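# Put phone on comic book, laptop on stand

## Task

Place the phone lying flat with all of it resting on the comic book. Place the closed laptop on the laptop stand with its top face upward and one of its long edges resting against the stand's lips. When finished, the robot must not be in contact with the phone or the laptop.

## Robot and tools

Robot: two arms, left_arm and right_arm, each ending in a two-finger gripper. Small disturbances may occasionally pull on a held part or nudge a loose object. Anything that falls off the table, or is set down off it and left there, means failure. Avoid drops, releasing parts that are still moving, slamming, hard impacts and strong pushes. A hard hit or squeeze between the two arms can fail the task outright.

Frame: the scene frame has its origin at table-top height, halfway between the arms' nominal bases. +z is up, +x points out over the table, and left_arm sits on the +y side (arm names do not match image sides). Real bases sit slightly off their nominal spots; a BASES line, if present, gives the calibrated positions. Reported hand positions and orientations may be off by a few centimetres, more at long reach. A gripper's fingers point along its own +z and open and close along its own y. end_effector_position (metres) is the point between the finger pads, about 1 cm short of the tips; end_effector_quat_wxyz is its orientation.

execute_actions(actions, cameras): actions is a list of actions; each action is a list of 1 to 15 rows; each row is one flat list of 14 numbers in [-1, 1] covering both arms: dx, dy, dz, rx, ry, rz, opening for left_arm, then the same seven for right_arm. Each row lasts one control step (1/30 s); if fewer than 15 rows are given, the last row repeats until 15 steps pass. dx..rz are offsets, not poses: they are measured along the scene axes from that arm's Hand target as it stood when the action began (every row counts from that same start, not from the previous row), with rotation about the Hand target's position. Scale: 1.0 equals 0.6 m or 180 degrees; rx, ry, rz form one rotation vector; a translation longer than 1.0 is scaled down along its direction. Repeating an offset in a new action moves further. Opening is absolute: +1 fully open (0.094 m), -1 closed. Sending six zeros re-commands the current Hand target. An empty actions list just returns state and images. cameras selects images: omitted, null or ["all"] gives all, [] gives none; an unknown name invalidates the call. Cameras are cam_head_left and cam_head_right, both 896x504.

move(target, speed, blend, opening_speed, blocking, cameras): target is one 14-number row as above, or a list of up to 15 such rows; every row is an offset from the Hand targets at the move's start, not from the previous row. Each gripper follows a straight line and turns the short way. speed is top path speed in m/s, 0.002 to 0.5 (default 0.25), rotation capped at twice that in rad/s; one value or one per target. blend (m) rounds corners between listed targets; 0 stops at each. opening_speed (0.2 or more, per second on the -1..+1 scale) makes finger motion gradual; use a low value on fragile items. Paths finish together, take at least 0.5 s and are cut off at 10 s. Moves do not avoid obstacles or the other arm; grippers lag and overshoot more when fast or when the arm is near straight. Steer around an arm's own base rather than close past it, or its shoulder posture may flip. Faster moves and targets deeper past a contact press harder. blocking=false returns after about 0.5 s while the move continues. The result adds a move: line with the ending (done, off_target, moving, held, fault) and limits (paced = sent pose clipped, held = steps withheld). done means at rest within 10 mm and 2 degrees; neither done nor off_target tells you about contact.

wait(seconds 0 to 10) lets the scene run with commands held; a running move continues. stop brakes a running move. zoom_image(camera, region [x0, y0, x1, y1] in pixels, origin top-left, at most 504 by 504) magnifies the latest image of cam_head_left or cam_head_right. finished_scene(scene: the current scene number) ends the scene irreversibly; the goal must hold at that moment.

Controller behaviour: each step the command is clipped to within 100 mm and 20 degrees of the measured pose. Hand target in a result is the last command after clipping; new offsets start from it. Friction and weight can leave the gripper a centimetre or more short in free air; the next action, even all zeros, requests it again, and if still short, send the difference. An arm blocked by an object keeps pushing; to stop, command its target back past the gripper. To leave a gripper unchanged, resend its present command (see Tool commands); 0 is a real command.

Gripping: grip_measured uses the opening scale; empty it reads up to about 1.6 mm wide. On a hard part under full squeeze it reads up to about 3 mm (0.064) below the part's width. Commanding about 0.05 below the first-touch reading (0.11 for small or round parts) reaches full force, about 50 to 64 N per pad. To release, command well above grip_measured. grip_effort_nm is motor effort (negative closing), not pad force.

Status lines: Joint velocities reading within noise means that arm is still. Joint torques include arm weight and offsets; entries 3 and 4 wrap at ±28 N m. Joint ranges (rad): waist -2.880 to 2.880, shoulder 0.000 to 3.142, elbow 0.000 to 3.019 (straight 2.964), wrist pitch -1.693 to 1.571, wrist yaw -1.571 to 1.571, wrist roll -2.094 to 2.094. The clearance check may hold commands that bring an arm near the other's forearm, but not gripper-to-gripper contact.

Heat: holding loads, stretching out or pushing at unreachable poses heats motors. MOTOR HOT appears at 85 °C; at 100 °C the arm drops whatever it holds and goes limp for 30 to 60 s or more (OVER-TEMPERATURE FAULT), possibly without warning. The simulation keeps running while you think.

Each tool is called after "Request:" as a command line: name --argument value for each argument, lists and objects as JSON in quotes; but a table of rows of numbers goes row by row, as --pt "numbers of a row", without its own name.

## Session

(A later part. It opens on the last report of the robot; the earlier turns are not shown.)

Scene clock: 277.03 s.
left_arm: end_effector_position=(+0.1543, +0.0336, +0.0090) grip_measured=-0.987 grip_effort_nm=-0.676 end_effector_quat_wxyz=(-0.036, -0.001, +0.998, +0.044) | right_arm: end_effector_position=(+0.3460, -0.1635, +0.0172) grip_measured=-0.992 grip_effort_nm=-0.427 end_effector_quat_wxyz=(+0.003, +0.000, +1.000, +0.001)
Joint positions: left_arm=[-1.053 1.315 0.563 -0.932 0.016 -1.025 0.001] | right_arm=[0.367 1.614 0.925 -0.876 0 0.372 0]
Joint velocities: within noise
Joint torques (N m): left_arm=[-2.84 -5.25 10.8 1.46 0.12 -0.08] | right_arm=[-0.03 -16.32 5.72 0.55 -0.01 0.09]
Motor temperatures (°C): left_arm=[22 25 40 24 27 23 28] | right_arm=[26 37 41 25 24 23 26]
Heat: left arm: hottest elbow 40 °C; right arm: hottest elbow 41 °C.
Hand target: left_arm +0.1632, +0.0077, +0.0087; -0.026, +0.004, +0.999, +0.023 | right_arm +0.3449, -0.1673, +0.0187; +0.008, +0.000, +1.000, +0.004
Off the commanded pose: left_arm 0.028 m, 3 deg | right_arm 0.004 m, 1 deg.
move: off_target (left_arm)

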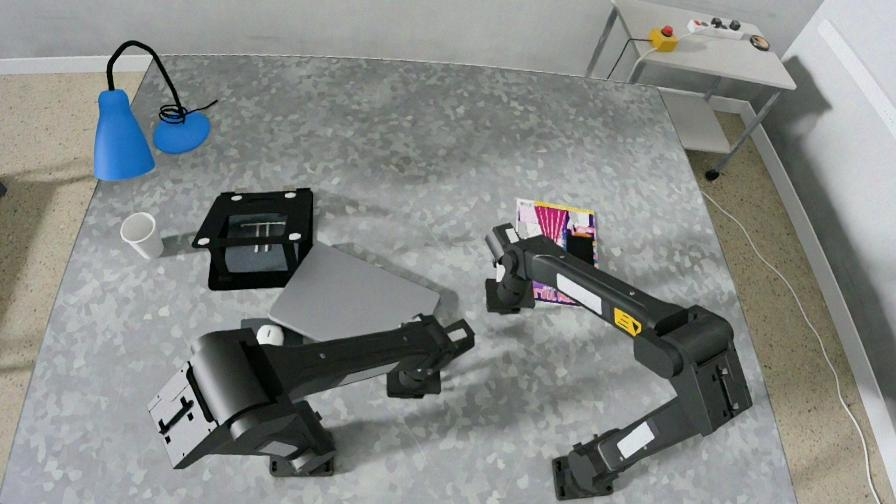

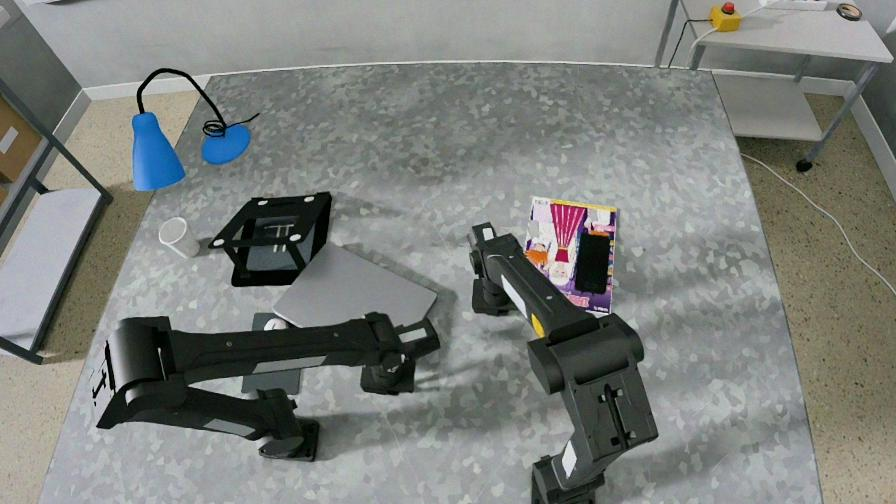

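Request:
move --pt "-0.03 0.09 0 0 0 0 -1 0 0 0 0 0 0 -1" --pt "0.18 0.07 0 0 0 0 -1 0 0 0 0 0 0 -1" --speed '[0.1,0.08]'

Request:
zoom_image --camera "cam_head_left" --region '[180, 170, 500, 430]'

Scene clock: 283.27 s.
left_arm: end_effector_position=(+0.2359, +0.0595, +0.0094) grip_measured=-0.987 grip_effort_nm=-0.676 end_effector_quat_wxyz=(-0.051, +0.019, +0.998, +0.030) | right_arm: end_effector_position=(+0.3460, -0.1635, +0.0172) grip_measured=-0.992 grip_effort_nm=-0.432 end_effector_quat_wxyz=(+0.003, +0.000, +1.000, +0.001)
Joint positions: left_arm=[-0.744 1.403 0.648 -0.933 0.018 -0.677 0.001] | right_arm=[0.367 1.614 0.925 -0.876 0 0.371 0]
Joint velocities: within noise
Joint torques (N m): left_arm=[1.44 -5.89 12.19 1.51 -0.96 0.08] | right_arm=[-0.09 -16.38 5.72 0.51 -0.02 0.09]
Motor temperatures (°C): left_arm=[22 25 40 24 27 23 28] | right_arm=[26 38 41 25 24 23 26]
Heat: left arm: hottest elbow 40 °C; right arm: hottest elbow 41 °C.
Hand target: left_arm +0.2712, +0.0495, +0.0088; -0.025, +0.004, +0.999, +0.023 | right_arm +0.3449, -0.1673, +0.0187; +0.008, +0.000, +1.000, +0.004
Off the commanded pose: left_arm 0.037 m, 3 deg | right_arm 0.004 m, 1 deg.
move: off_target (left_arm)

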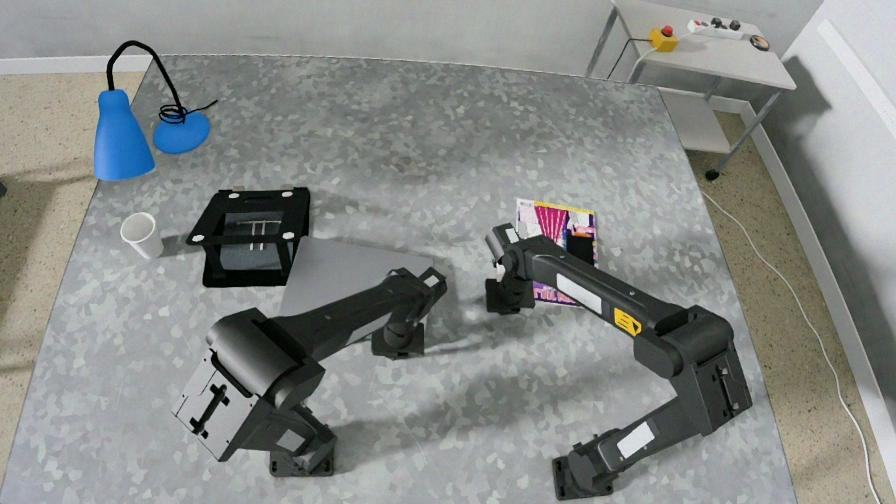

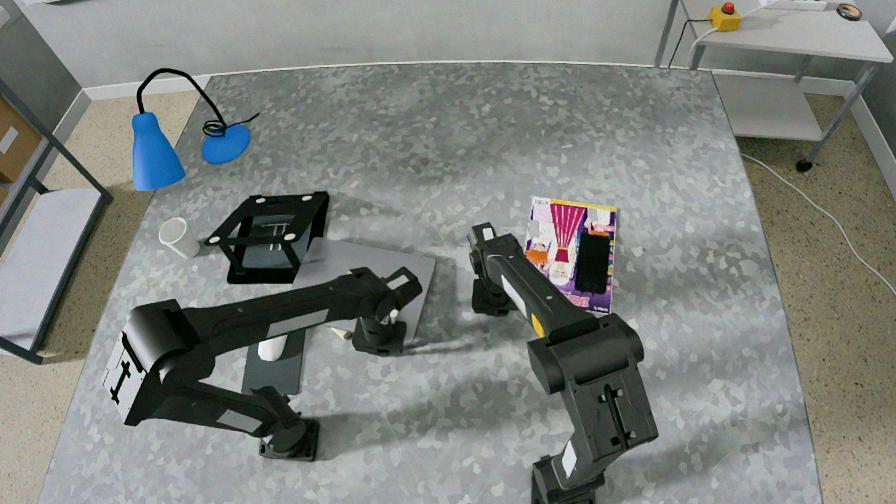

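Scaled by 1.575.

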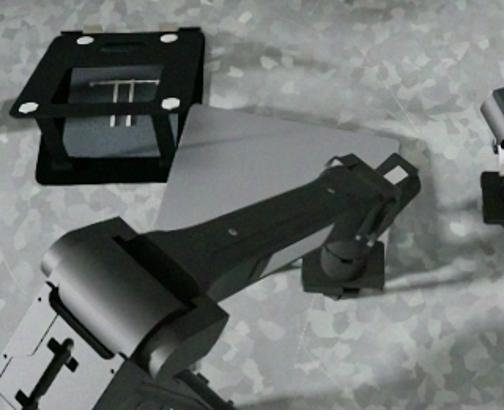

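Request:
move --pt "-0.05 -0.02 0 0 0 0 -1 0 0 0 0 0 0 -1" --pt "-0.05 -0.09 0 0 0 0 -1 0 0 0 0 0 0 -1" --pt "0.09 -0.1 0 0 0 0 -1 0 0 0 0 0 0 -1" --speed '[0.1,0.1,0.08]'

Request:
zoom_image --camera "cam_head_left" --region '[180, 170, 500, 430]'

Scene clock: 287.90 s.
left_arm: end_effector_position=(+0.2922, -0.0028, +0.0103) grip_measured=-0.987 grip_effort_nm=-0.676 end_effector_quat_wxyz=(-0.043, +0.016, +0.998, +0.030) | right_arm: end_effector_position=(+0.3460, -0.1635, +0.0172) grip_measured=-0.992 grip_effort_nm=-0.427 end_effector_quat_wxyz=(+0.003, +0.000, +1.000, +0.001)
Joint positions: left_arm=[-0.775 1.593 0.87 -0.953 0.013 -0.715 0.001] | right_arm=[0.367 1.614 0.925 -0.876 0 0.371 0]
Joint velocities: within noise
Joint torques (N m): left_arm=[1.08 -9.52 12.4 1.01 -0.63 0.13] | right_arm=[-0.09 -16.32 5.72 0.53 -0.01 0.09]
Motor temperatures (°C): left_arm=[22 25 40 24 27 23 28] | right_arm=[26 38 41 25 24 23 26]
Heat: left arm: hottest elbow 40 °C; right arm: hottest elbow 41 °C.
Hand target: left_arm +0.3253, -0.0105, +0.0088; -0.026, +0.004, +0.999, +0.023 | right_arm +0.3449, -0.1673, +0.0187; +0.008, +0.000, +1.000, +0.004
Off the commanded pose: left_arm 0.034 m, 3 deg | right_arm 0.004 m, 1 deg.
move: off_target (left_arm)

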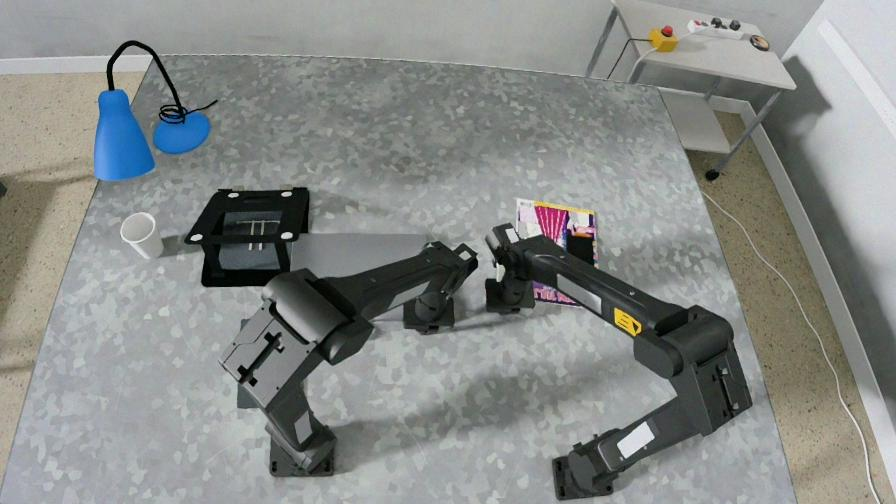

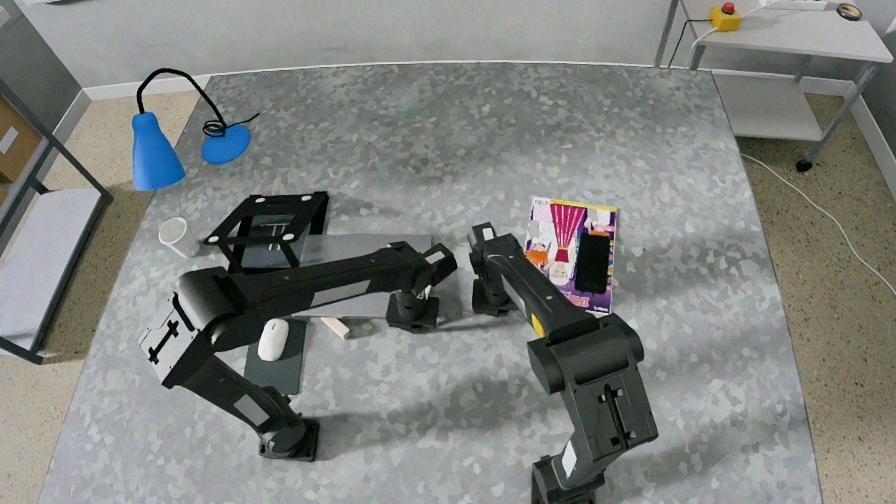

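Scaled by 1.575.

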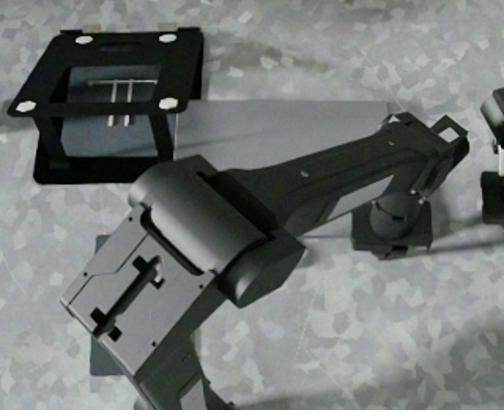

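Request:
move --pt "-0.12 0.0 0.0 0 0 0 -1 0 -0.05 0.2 0 0 0 -1" --pt "-0.12 0.1 0.4 0 0 0 -1 -0.05 -0.15 0.25 0 0 0 -1" --pt "-0.05 0.5 0.45 0 0 0 -1 -0.05 -0.2 0.25 0 0 0 -1" --speed 0.2 --blend 0.02

Request:
zoom_image --camera "cam_head_left" --region '[180, 170, 500, 430]'

Request:
zoom_image --camera "cam_head_right" --region '[180, 170, 500, 430]'

Scene clock: 294.77 s.
left_arm: end_effector_position=(+0.2805, +0.2842, +0.2550) grip_measured=-0.987 grip_effort_nm=-0.672 end_effector_quat_wxyz=(-0.044, +0.007, +0.999, +0.023) | right_arm: end_effector_position=(+0.3142, -0.2832, +0.1607) grip_measured=-0.992 grip_effort_nm=-0.427 end_effector_quat_wxyz=(+0.001, -0.002, +1.000, +0.003)
Joint positions: left_arm=[0.099 1.046 1.066 -1.671 -0.057 0.138 0.001] | right_arm=[0.07 1.275 0.993 -1.286 -0.005 0.07 0]
Joint velocities: within noise
Joint torques (N m): left_arm=[-0.44 -6.12 16.51 -0.17 0.04 0.07] | right_arm=[-0.32 -12.22 9.1 -0.18 -0.04 0.08]
Motor temperatures (°C): left_arm=[22 25 41 24 27 23 28] | right_arm=[26 38 40 25 24 23 26]
Heat: left arm: hottest elbow 41 °C; right arm: hottest elbow 40 °C.
Hand target: left_arm +0.2951, +0.2895, +0.2788; -0.026, +0.004, +0.999, +0.023 | right_arm +0.3149, -0.2872, +0.1688; +0.008, +0.000, +1.000, +0.004
Off the commanded pose: left_arm 0.028 m, 2 deg | right_arm 0.009 m, 1 deg.
joint sent to its limit (left arm) — joint 4 (wrist pitch), lower limit. The joint targets still meet the commanded pose.
move: off_target (left_arm)

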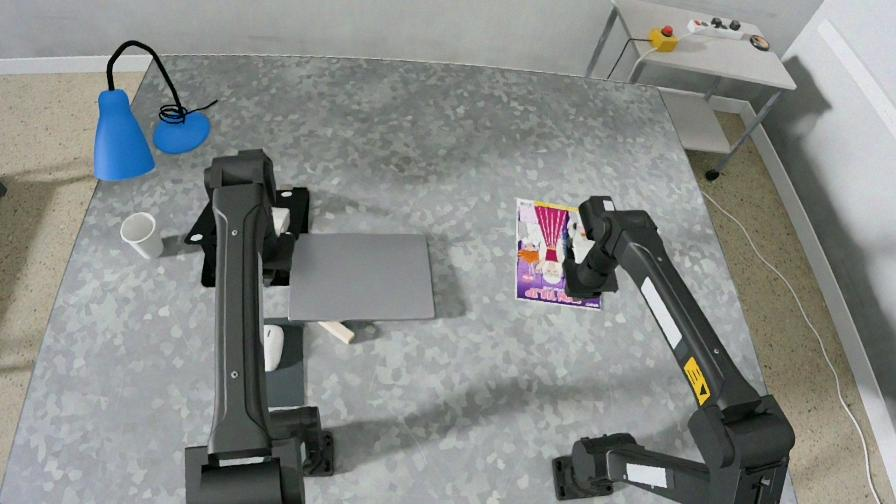

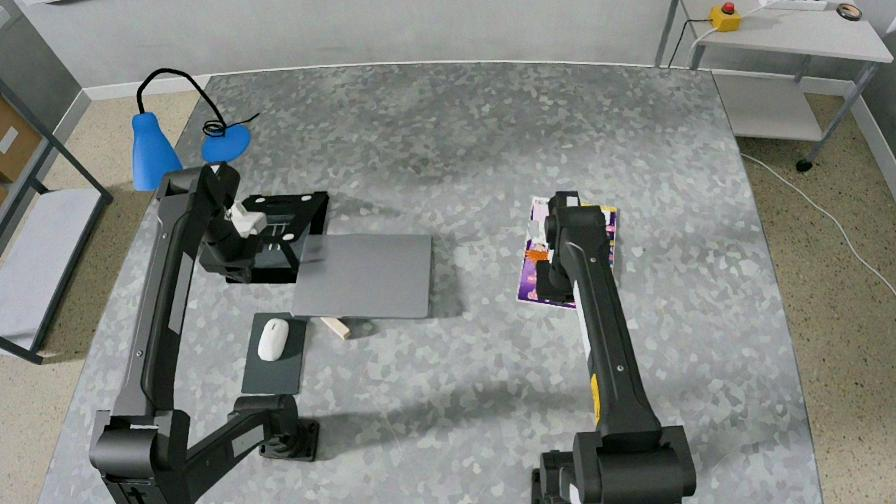

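Scaled by 1.575.

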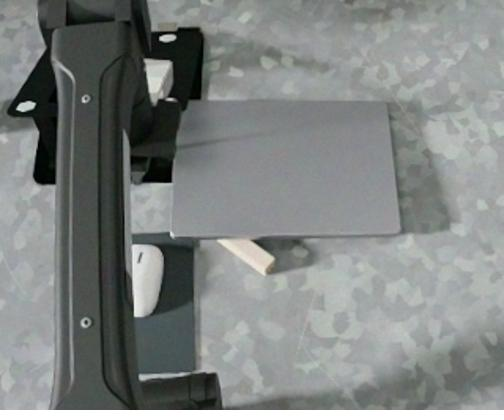

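Scaled by 1.575.

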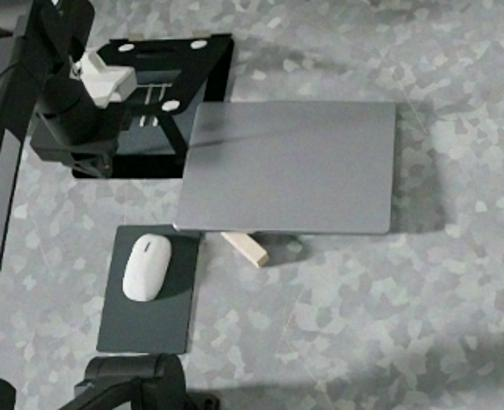

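Request:
move --pt "0 0 0 0 0 0 -1 -0.13 0.1 0 0.2 -0.07 -0.1 0" --pt "0 0 0 0 0 0 -1 -0.05 0.27 -0.17 0.345 -0.126 -0.197 0" --speed 0.2

Request:
zoom_image --camera "cam_head_left" --region '[280, 200, 520, 400]'

Request:
zoom_image --camera "cam_head_right" --region '[280, 200, 520, 400]'

Scene clock: 309.30 s.
left_arm: end_effector_position=(+0.2805, +0.2841, +0.2550) grip_measured=-0.987 grip_effort_nm=-0.672 end_effector_quat_wxyz=(-0.044, +0.007, +0.999, +0.023) | right_arm: end_effector_position=(+0.2916, -0.1278, +0.0746) grip_measured=-0.001 grip_effort_nm=0.066 end_effector_quat_wxyz=(+0.201, +0.289, +0.787, +0.507)
Joint positions: left_arm=[0.099 1.046 1.066 -1.671 -0.057 0.139 0.001] | right_arm=[0.287 1.267 0.205 0.581 -0.497 1.303 0.047]
Joint velocities: within noise
Joint torques (N m): left_arm=[-1.03 -5.95 16.21 -0.16 0.07 0.11] | right_arm=[1.55 -5.42 4.66 2.07 -0.02 0.13]
Motor temperatures (°C): left_arm=[22 25 44 24 27 23 28] | right_arm=[26 37 40 25 24 23 25]
Heat: left arm: hottest elbow 44 °C; right arm: hottest elbow 40 °C.
Hand target: left_arm +0.2951, +0.2895, +0.2788; -0.026, +0.004, +0.999, +0.023 | right_arm +0.2849, -0.1252, +0.0667; +0.191, +0.291, +0.790, +0.505
Off the commanded pose: left_arm 0.028 m, 2 deg | right_arm 0.011 m, 1 deg.
joint sent to its limit (left arm) — joint 4 (wrist pitch), lower limit. The joint targets still meet the commanded pose.
move: off_target (left_arm, right_arm)

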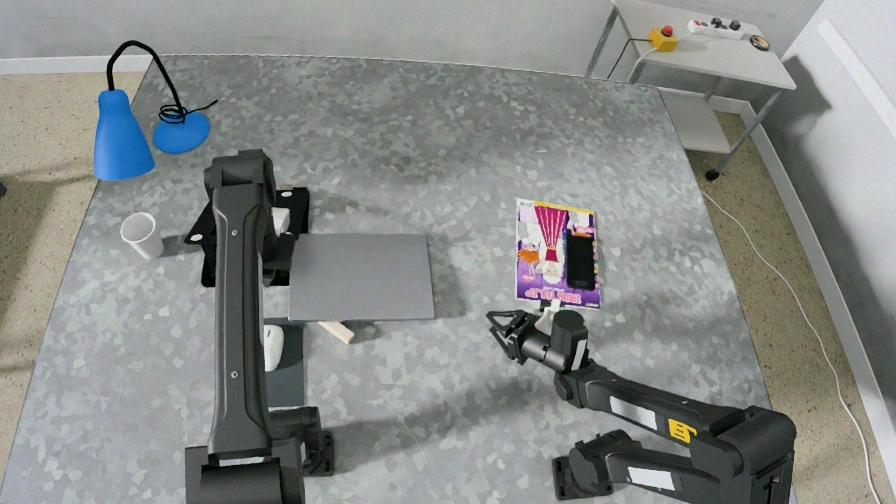

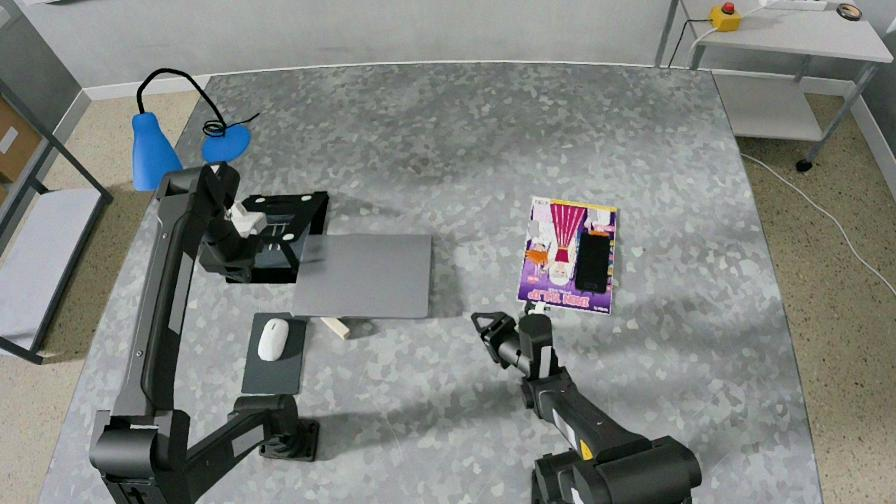

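Scaled by 2.100.

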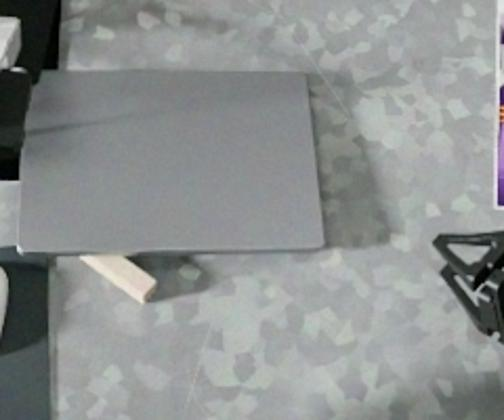

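Scaled by 2.100.

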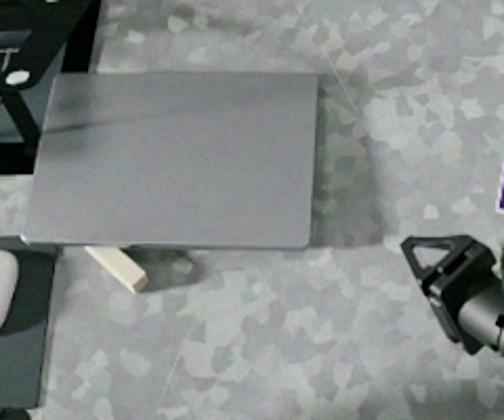

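Request:
move --pt "0 0 0 0 0 0 -1 0 0.05 -0.06 0 0 0 0" --speed 0.1

Request:
zoom_image --camera "cam_head_left" --region '[380, 240, 560, 390]'

Request:
zoom_image --camera "cam_head_right" --region '[380, 240, 560, 390]'

Scene clock: 315.77 s.
left_arm: end_effector_position=(+0.2805, +0.2841, +0.2550) grip_measured=-0.987 grip_effort_nm=-0.676 end_effector_quat_wxyz=(-0.044, +0.007, +0.999, +0.023) | right_arm: end_effector_position=(+0.2895, -0.0983, +0.0358) grip_measured=-0.001 grip_effort_nm=0.061 end_effector_quat_wxyz=(+0.198, +0.291, +0.788, +0.505)
Joint positions: left_arm=[0.099 1.046 1.066 -1.671 -0.057 0.139 0.001] | right_arm=[0.411 1.543 0.205 0.878 -0.387 1.366 0.047]
Joint velocities: within noise
Joint torques (N m): left_arm=[0.21 -5.66 16.32 -0.2 0.11 0.11] | right_arm=[1.44 -7.24 3.06 1.99 0.01 0.12]
Motor temperatures (°C): left_arm=[22 25 45 24 27 23 28] | right_arm=[26 36 40 25 24 23 25]
Heat: left arm: hottest elbow 45 °C; right arm: hottest elbow 40 °C.
Hand target: left_arm +0.2951, +0.2895, +0.2788; -0.026, +0.004, +0.999, +0.023 | right_arm +0.2850, -0.0953, +0.0307; +0.192, +0.291, +0.790, +0.505
Off the commanded pose: left_arm 0.028 m, 2 deg | right_arm 0.008 m, 1 deg.
joint sent to its limit (left arm) — joint 4 (wrist pitch), lower limit. The joint targets still meet the commanded pose.
move: off_target (left_arm)

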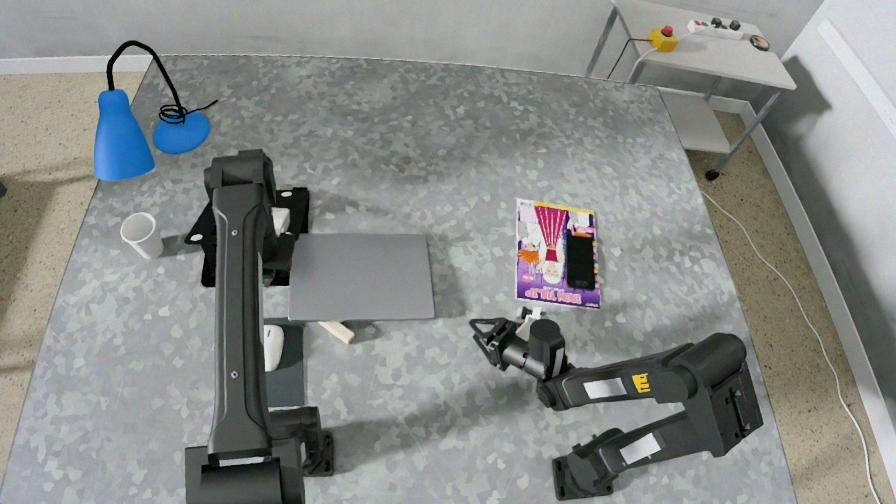

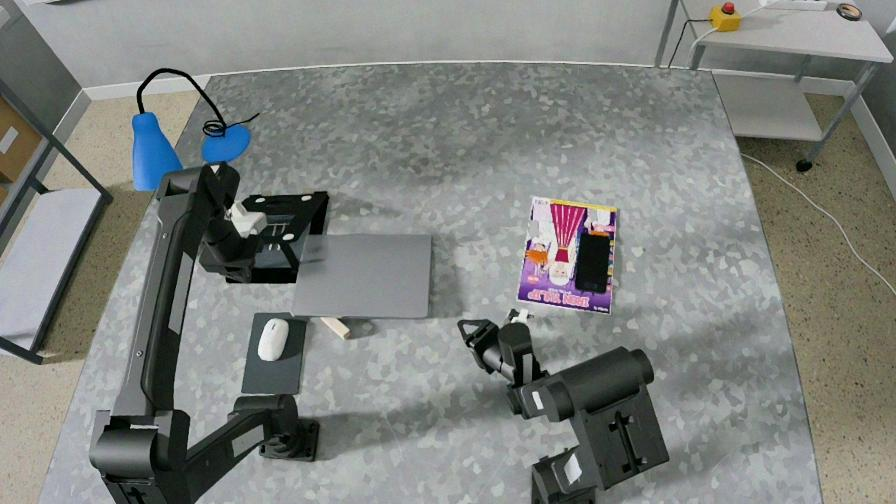

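Scaled by 2.800.

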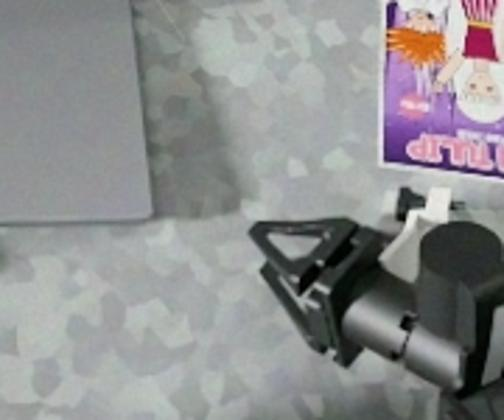

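Scaled by 2.800.

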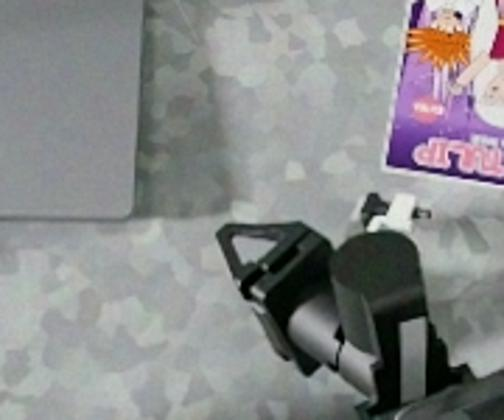

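Request:
move --pt "0 0 0 0 0 0 -1 0.1 0.13 -0.013 0 0 0 0" --speed 0.07

Request:
zoom_image --camera "cam_head_left" --region '[380, 240, 560, 390]'

Scene clock: 321.57 s.
left_arm: end_effector_position=(+0.2805, +0.2841, +0.2550) grip_measured=-0.987 grip_effort_nm=-0.676 end_effector_quat_wxyz=(-0.044, +0.007, +0.999, +0.023) | right_arm: end_effector_position=(+0.3414, -0.0262, +0.0324) grip_measured=-0.001 grip_effort_nm=0.066 end_effector_quat_wxyz=(+0.202, +0.289, +0.784, +0.511)
Joint positions: left_arm=[0.099 1.046 1.066 -1.671 -0.057 0.14 0.001] | right_arm=[0.554 1.698 0.413 0.862 -0.259 1.433 0.047]
Joint velocities: within noise
Joint torques (N m): left_arm=[-0.32 -6.18 16.28 -0.35 0.05 0.09] | right_arm=[1.49 -9.93 5.83 0.99 0.09 0.19]
Motor temperatures (°C): left_arm=[22 25 45 24 27 23 28] | right_arm=[26 36 39 25 24 23 25]
Heat: left arm: hottest elbow 45 °C; right arm: hottest elbow 39 °C.
Hand target: left_arm +0.2951, +0.2894, +0.2788; -0.026, +0.004, +0.999, +0.023 | right_arm +0.3451, -0.0172, +0.0230; +0.192, +0.291, +0.790, +0.505
Off the commanded pose: left_arm 0.028 m, 2 deg | right_arm 0.014 m, 1 deg.
joint sent to its limit (left arm) — joint 4 (wrist pitch), lower limit. The joint targets still meet the commanded pose.
move: off_target (left_arm, right_arm)

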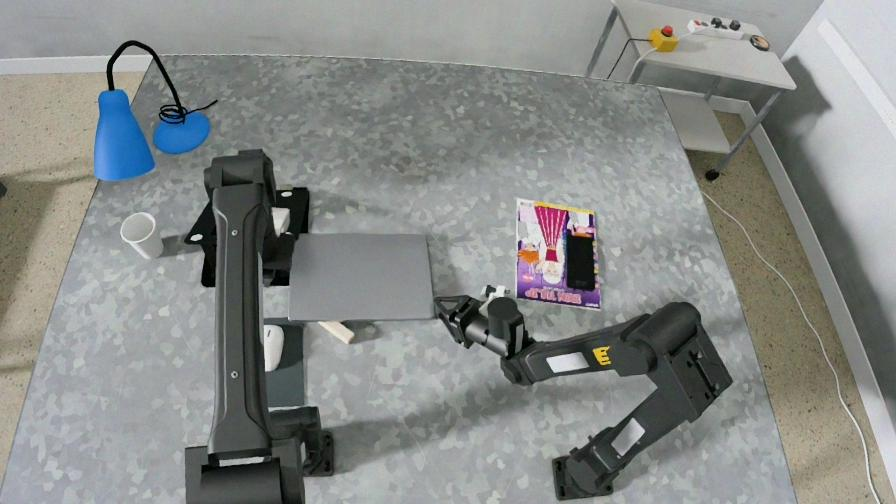

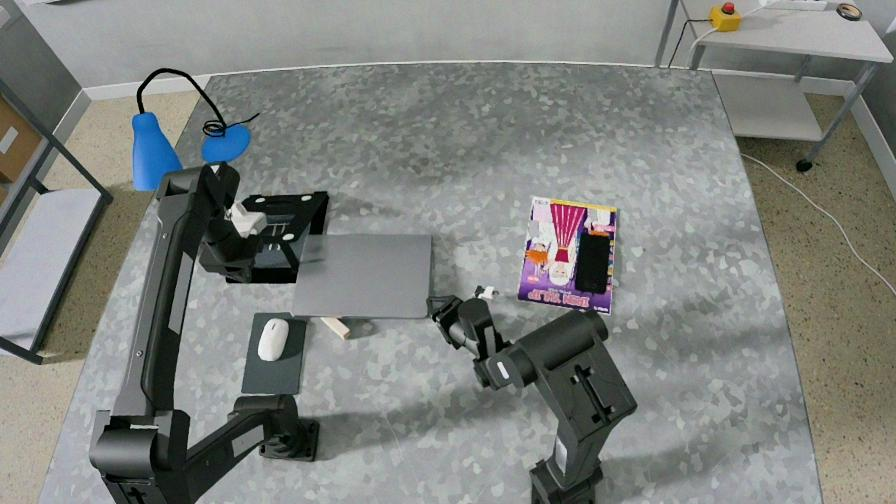

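Scaled by 2.800.

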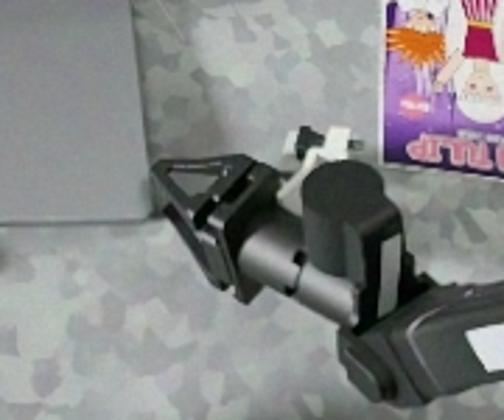

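Request:
move --pt "0 0 0 0 0 0 -1 0.05 0.085 0 0 0 0 0" --speed 0.06

Request:
zoom_image --camera "cam_head_left" --region '[280, 220, 520, 390]'

Scene clock: 325.53 s.
left_arm: end_effector_position=(+0.2805, +0.2841, +0.2550) grip_measured=-0.987 grip_effort_nm=-0.676 end_effector_quat_wxyz=(-0.044, +0.007, +0.999, +0.023) | right_arm: end_effector_position=(+0.3693, +0.0190, +0.0333) grip_measured=-0.001 grip_effort_nm=0.066 end_effector_quat_wxyz=(+0.203, +0.290, +0.785, +0.509)
Joint positions: left_arm=[0.099 1.046 1.066 -1.671 -0.057 0.14 0.001] | right_arm=[0.621 1.758 0.546 0.793 -0.194 1.461 0.047]
Joint velocities: within noise
Joint torques (N m): left_arm=[-0.73 -6.42 16.32 -0.18 0.07 0.1] | right_arm=[1.79 -11.16 7.38 0.88 0.05 0.21]
Motor temperatures (°C): left_arm=[22 25 46 24 27 23 28] | right_arm=[26 36 39 25 24 23 25]
Heat: left arm: hottest elbow 46 °C; right arm: hottest elbow 39 °C.
Hand target: left_arm +0.2951, +0.2894, +0.2788; -0.026, +0.004, +0.999, +0.023 | right_arm +0.3750, +0.0338, +0.0230; +0.192, +0.291, +0.790, +0.505
Off the commanded pose: left_arm 0.028 m, 2 deg | right_arm 0.019 m, 1 deg.
joint sent to its limit (left arm) — joint 4 (wrist pitch), lower limit. The joint targets still meet the commanded pose.
move: off_target (left_arm, right_arm)

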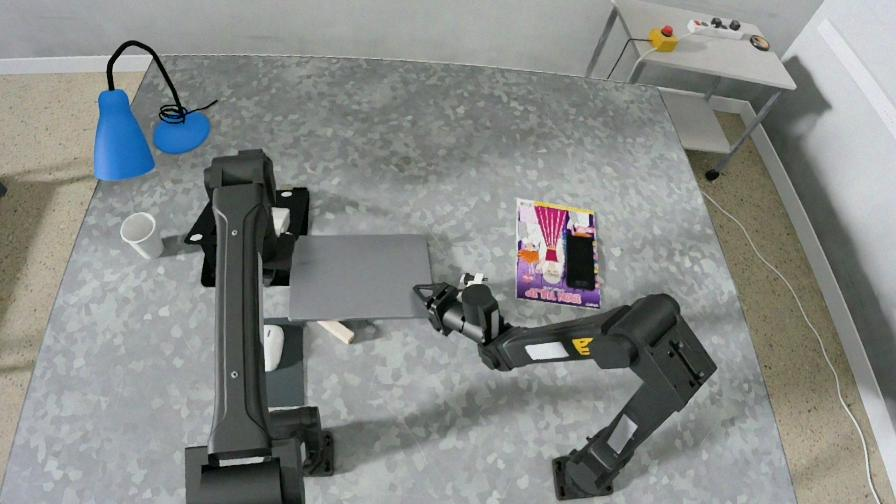

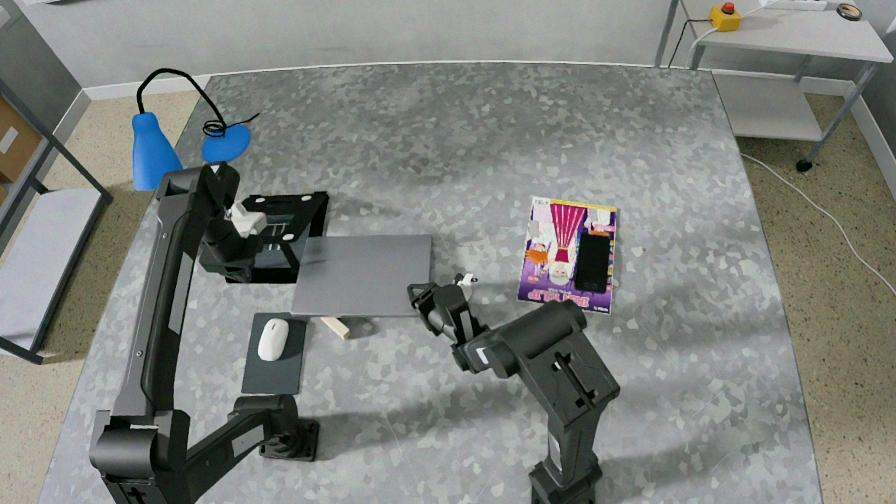

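Scaled by 2.100.

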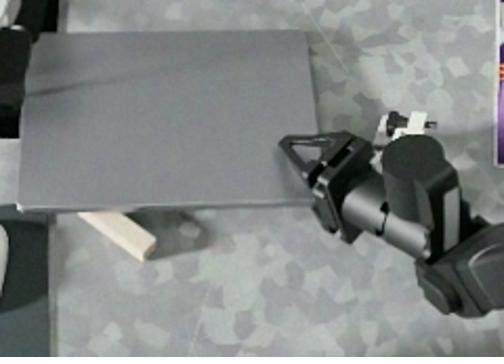

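Request:
move --pt "0 0 0 0 0 0 -1 0.01 0.025 0 0 0 0 0" --pt "0 0 0 0 0 0 -1 0.01 0.025 0 0 0 0 -1" --speed 0.06 --opening_speed 0.6

Request:
zoom_image --camera "cam_head_left" --region '[280, 220, 520, 390]'

Scene clock: 330.93 s.
left_arm: end_effector_position=(+0.2805, +0.2841, +0.2550) grip_measured=-0.987 grip_effort_nm=-0.672 end_effector_quat_wxyz=(-0.044, +0.007, +0.999, +0.023) | right_arm: end_effector_position=(+0.3762, +0.0283, +0.0352) grip_measured=-0.428 grip_effort_nm=-0.960 end_effector_quat_wxyz=(+0.215, +0.281, +0.786, +0.507)
Joint positions: left_arm=[0.099 1.046 1.066 -1.671 -0.057 0.14 0.001] | right_arm=[0.635 1.771 0.574 0.787 -0.17 1.439 0.027]
Joint velocities: within noise
Joint torques (N m): left_arm=[-0.62 -5.89 16.21 -0.32 0.1 0.11] | right_arm=[2.32 -11.58 8.16 0.47 -0.07 0.51]
Motor temperatures (°C): left_arm=[22 25 46 24 27 23 28] | right_arm=[26 36 39 25 24 23 25]
Heat: left arm: hottest elbow 46 °C; right arm: hottest elbow 39 °C.
Hand target: left_arm +0.2951, +0.2894, +0.2788; -0.026, +0.004, +0.999, +0.023 | right_arm +0.3809, +0.0489, +0.0230; +0.192, +0.291, +0.790, +0.505
Off the commanded pose: left_arm 0.028 m, 2 deg | right_arm 0.024 m, 3 deg.
joint sent to its limit (left arm) — joint 4 (wrist pitch), lower limit. The joint targets still meet the commanded pose.
move: off_target (left_arm, right_arm); target 2's new opening was sent with right_arm's hand 0.029 m and 2 deg from that target

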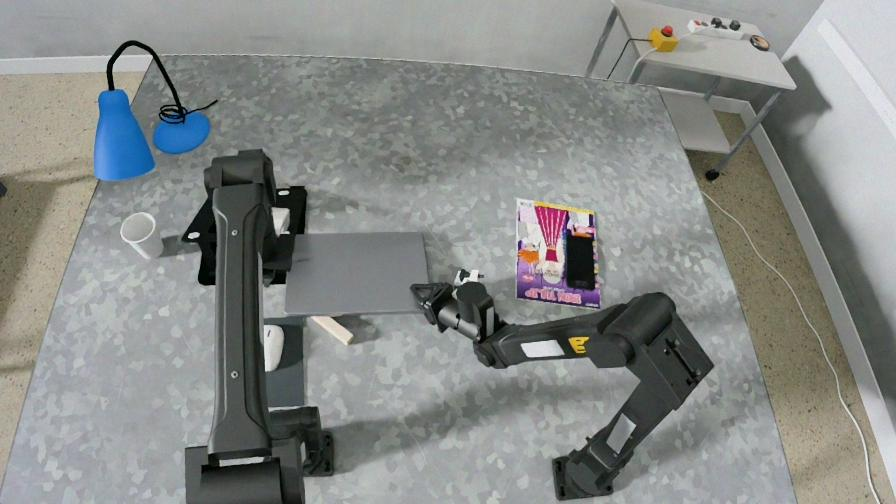

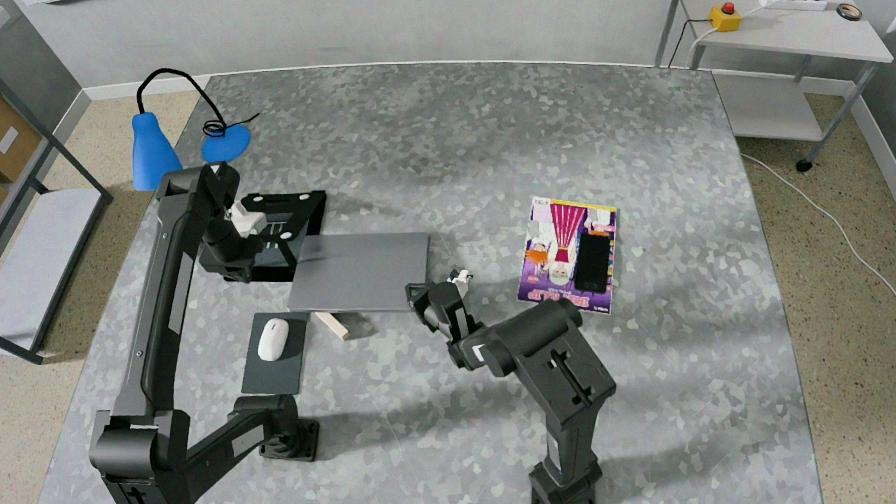

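Scaled by 2.100.

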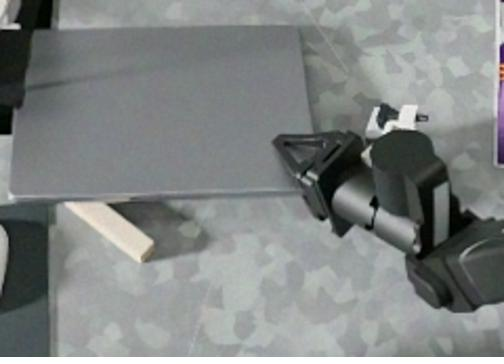

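Request:
move --pt "0 0 0 0 0 0 -1 0 -0.04 0.1 0 0 0 -1" --pt "0 0 0 0 0 0 -1 -0.03 -0.15 0.28 0 0.04 0 -1" --speed 0.1 --blend 0.02

Request:
zoom_image --camera "cam_head_left" --region '[260, 180, 520, 380]'

Scene clock: 337.43 s.
left_arm: end_effector_position=(+0.2805, +0.2841, +0.2550) grip_measured=-0.987 grip_effort_nm=-0.676 end_effector_quat_wxyz=(-0.044, +0.007, +0.999, +0.023) | right_arm: end_effector_position=(+0.3418, -0.0467, +0.1436) grip_measured=-0.619 grip_effort_nm=-1.038 end_effector_quat_wxyz=(+0.112, +0.344, +0.813, +0.457)
Joint positions: left_arm=[0.099 1.046 1.066 -1.671 -0.057 0.14 0.001] | right_arm=[0.475 1.216 0.584 -0.009 -0.37 1.467 0.018]
Joint velocities: within noise
Joint torques (N m): left_arm=[-0.38 -5.42 16.1 -0.05 0.1 0.05] | right_arm=[-0.38 -13.39 12.92 1.06 -0.31 -0.1]
Motor temperatures (°C): left_arm=[22 25 47 24 27 23 28] | right_arm=[26 36 39 25 24 23 26]
Heat: left arm: hottest elbow 47 °C; right arm: hottest elbow 39 °C.
Hand target: left_arm +0.2951, +0.2894, +0.2788; -0.026, +0.004, +0.999, +0.023 | right_arm +0.3629, -0.0412, +0.1909; +0.142, +0.322, +0.800, +0.486
Off the commanded pose: left_arm 0.028 m, 2 deg | right_arm 0.052 m, 6 deg.
joint sent to its limit (left arm) — joint 4 (wrist pitch), lower limit. The joint targets still meet the commanded pose.
move: off_target (left_arm, right_arm)

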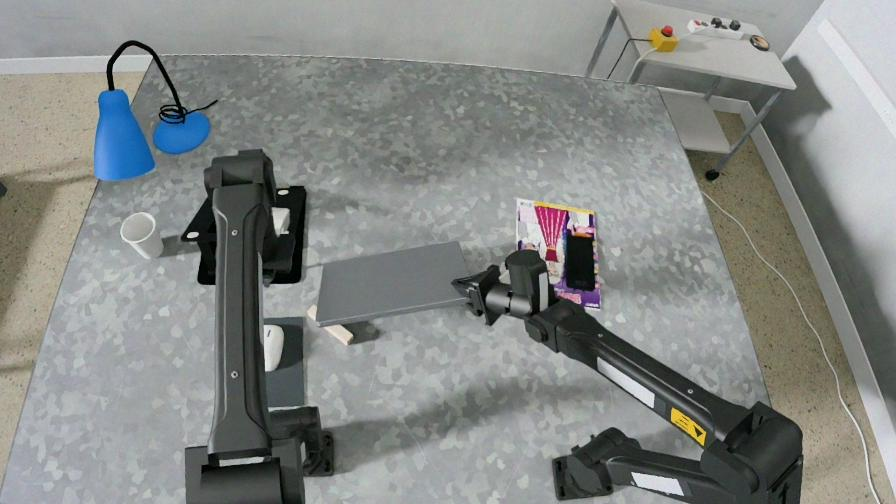

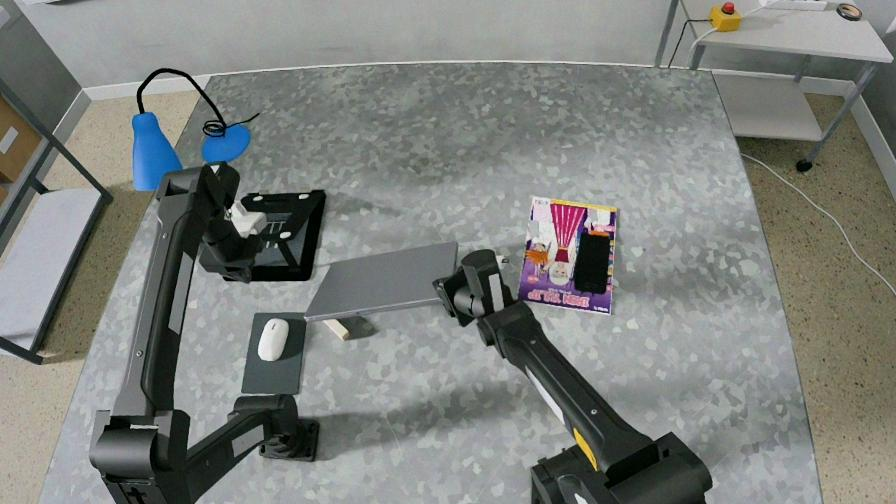

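Scaled by 1.938.

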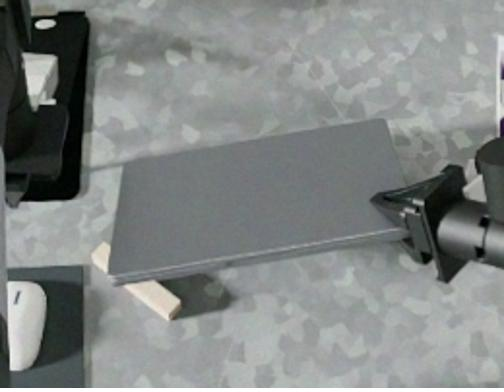

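Request:
move --pt "-0.1 -0.1 0 0 0 0 0 0.13 -0.03 0.03 0 0.02 0 -1" --pt "-0.1 -0.15 -0.05 -0.345 -0.126 0.197 0 0.13 -0.03 0.03 0 0.02 0 -1" --speed 0.15

Request:
zoom_image --camera "cam_head_left" --region '[260, 180, 520, 380]'

Scene clock: 348.57 s.
left_arm: end_effector_position=(+0.2351, +0.1972, +0.2505) grip_measured=-0.002 grip_effort_nm=0.120 end_effector_quat_wxyz=(+0.152, -0.269, +0.814, -0.492) | right_arm: end_effector_position=(+0.3963, -0.0646, +0.1604) grip_measured=-0.655 grip_effort_nm=-1.038 end_effector_quat_wxyz=(+0.072, +0.353, +0.818, +0.449)
Joint positions: left_arm=[0.566 0.626 0.619 -1.518 1.082 -0.072 0.047] | right_arm=[0.344 1.323 0.762 -0.18 -0.516 1.396 0.016]
Joint velocities: within noise
Joint torques (N m): left_arm=[-0.44 -2.96 9.46 0.75 0.67 0.02] | right_arm=[-0.62 -11.75 15.97 1.48 0.31 -0.01]
Motor temperatures (°C): left_arm=[22 25 46 24 27 23 28] | right_arm=[26 36 42 25 24 23 26]
Heat: left arm: hottest elbow 46 °C; right arm: hottest elbow 42 °C.
Hand target: left_arm +0.2352, +0.1994, +0.2487; +0.159, -0.276, +0.810, -0.492 | right_arm +0.4409, -0.0592, +0.2089; +0.116, +0.337, +0.804, +0.475
Off the commanded pose: left_arm 0.003 m, 1 deg | right_arm 0.066 m, 6 deg.
move: off_target (right_arm)

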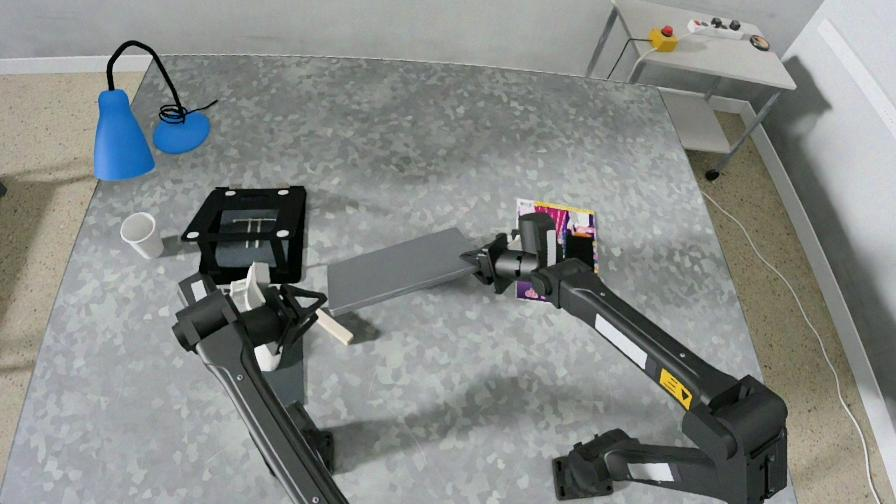

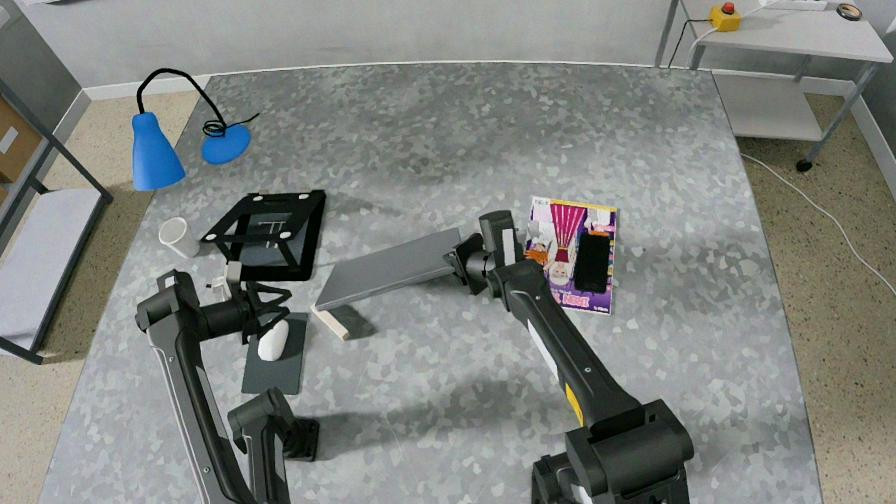

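Scaled by 1.938.

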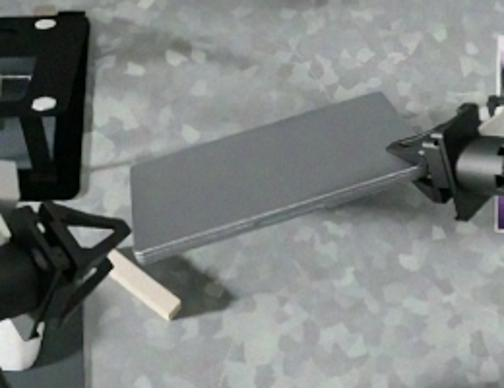

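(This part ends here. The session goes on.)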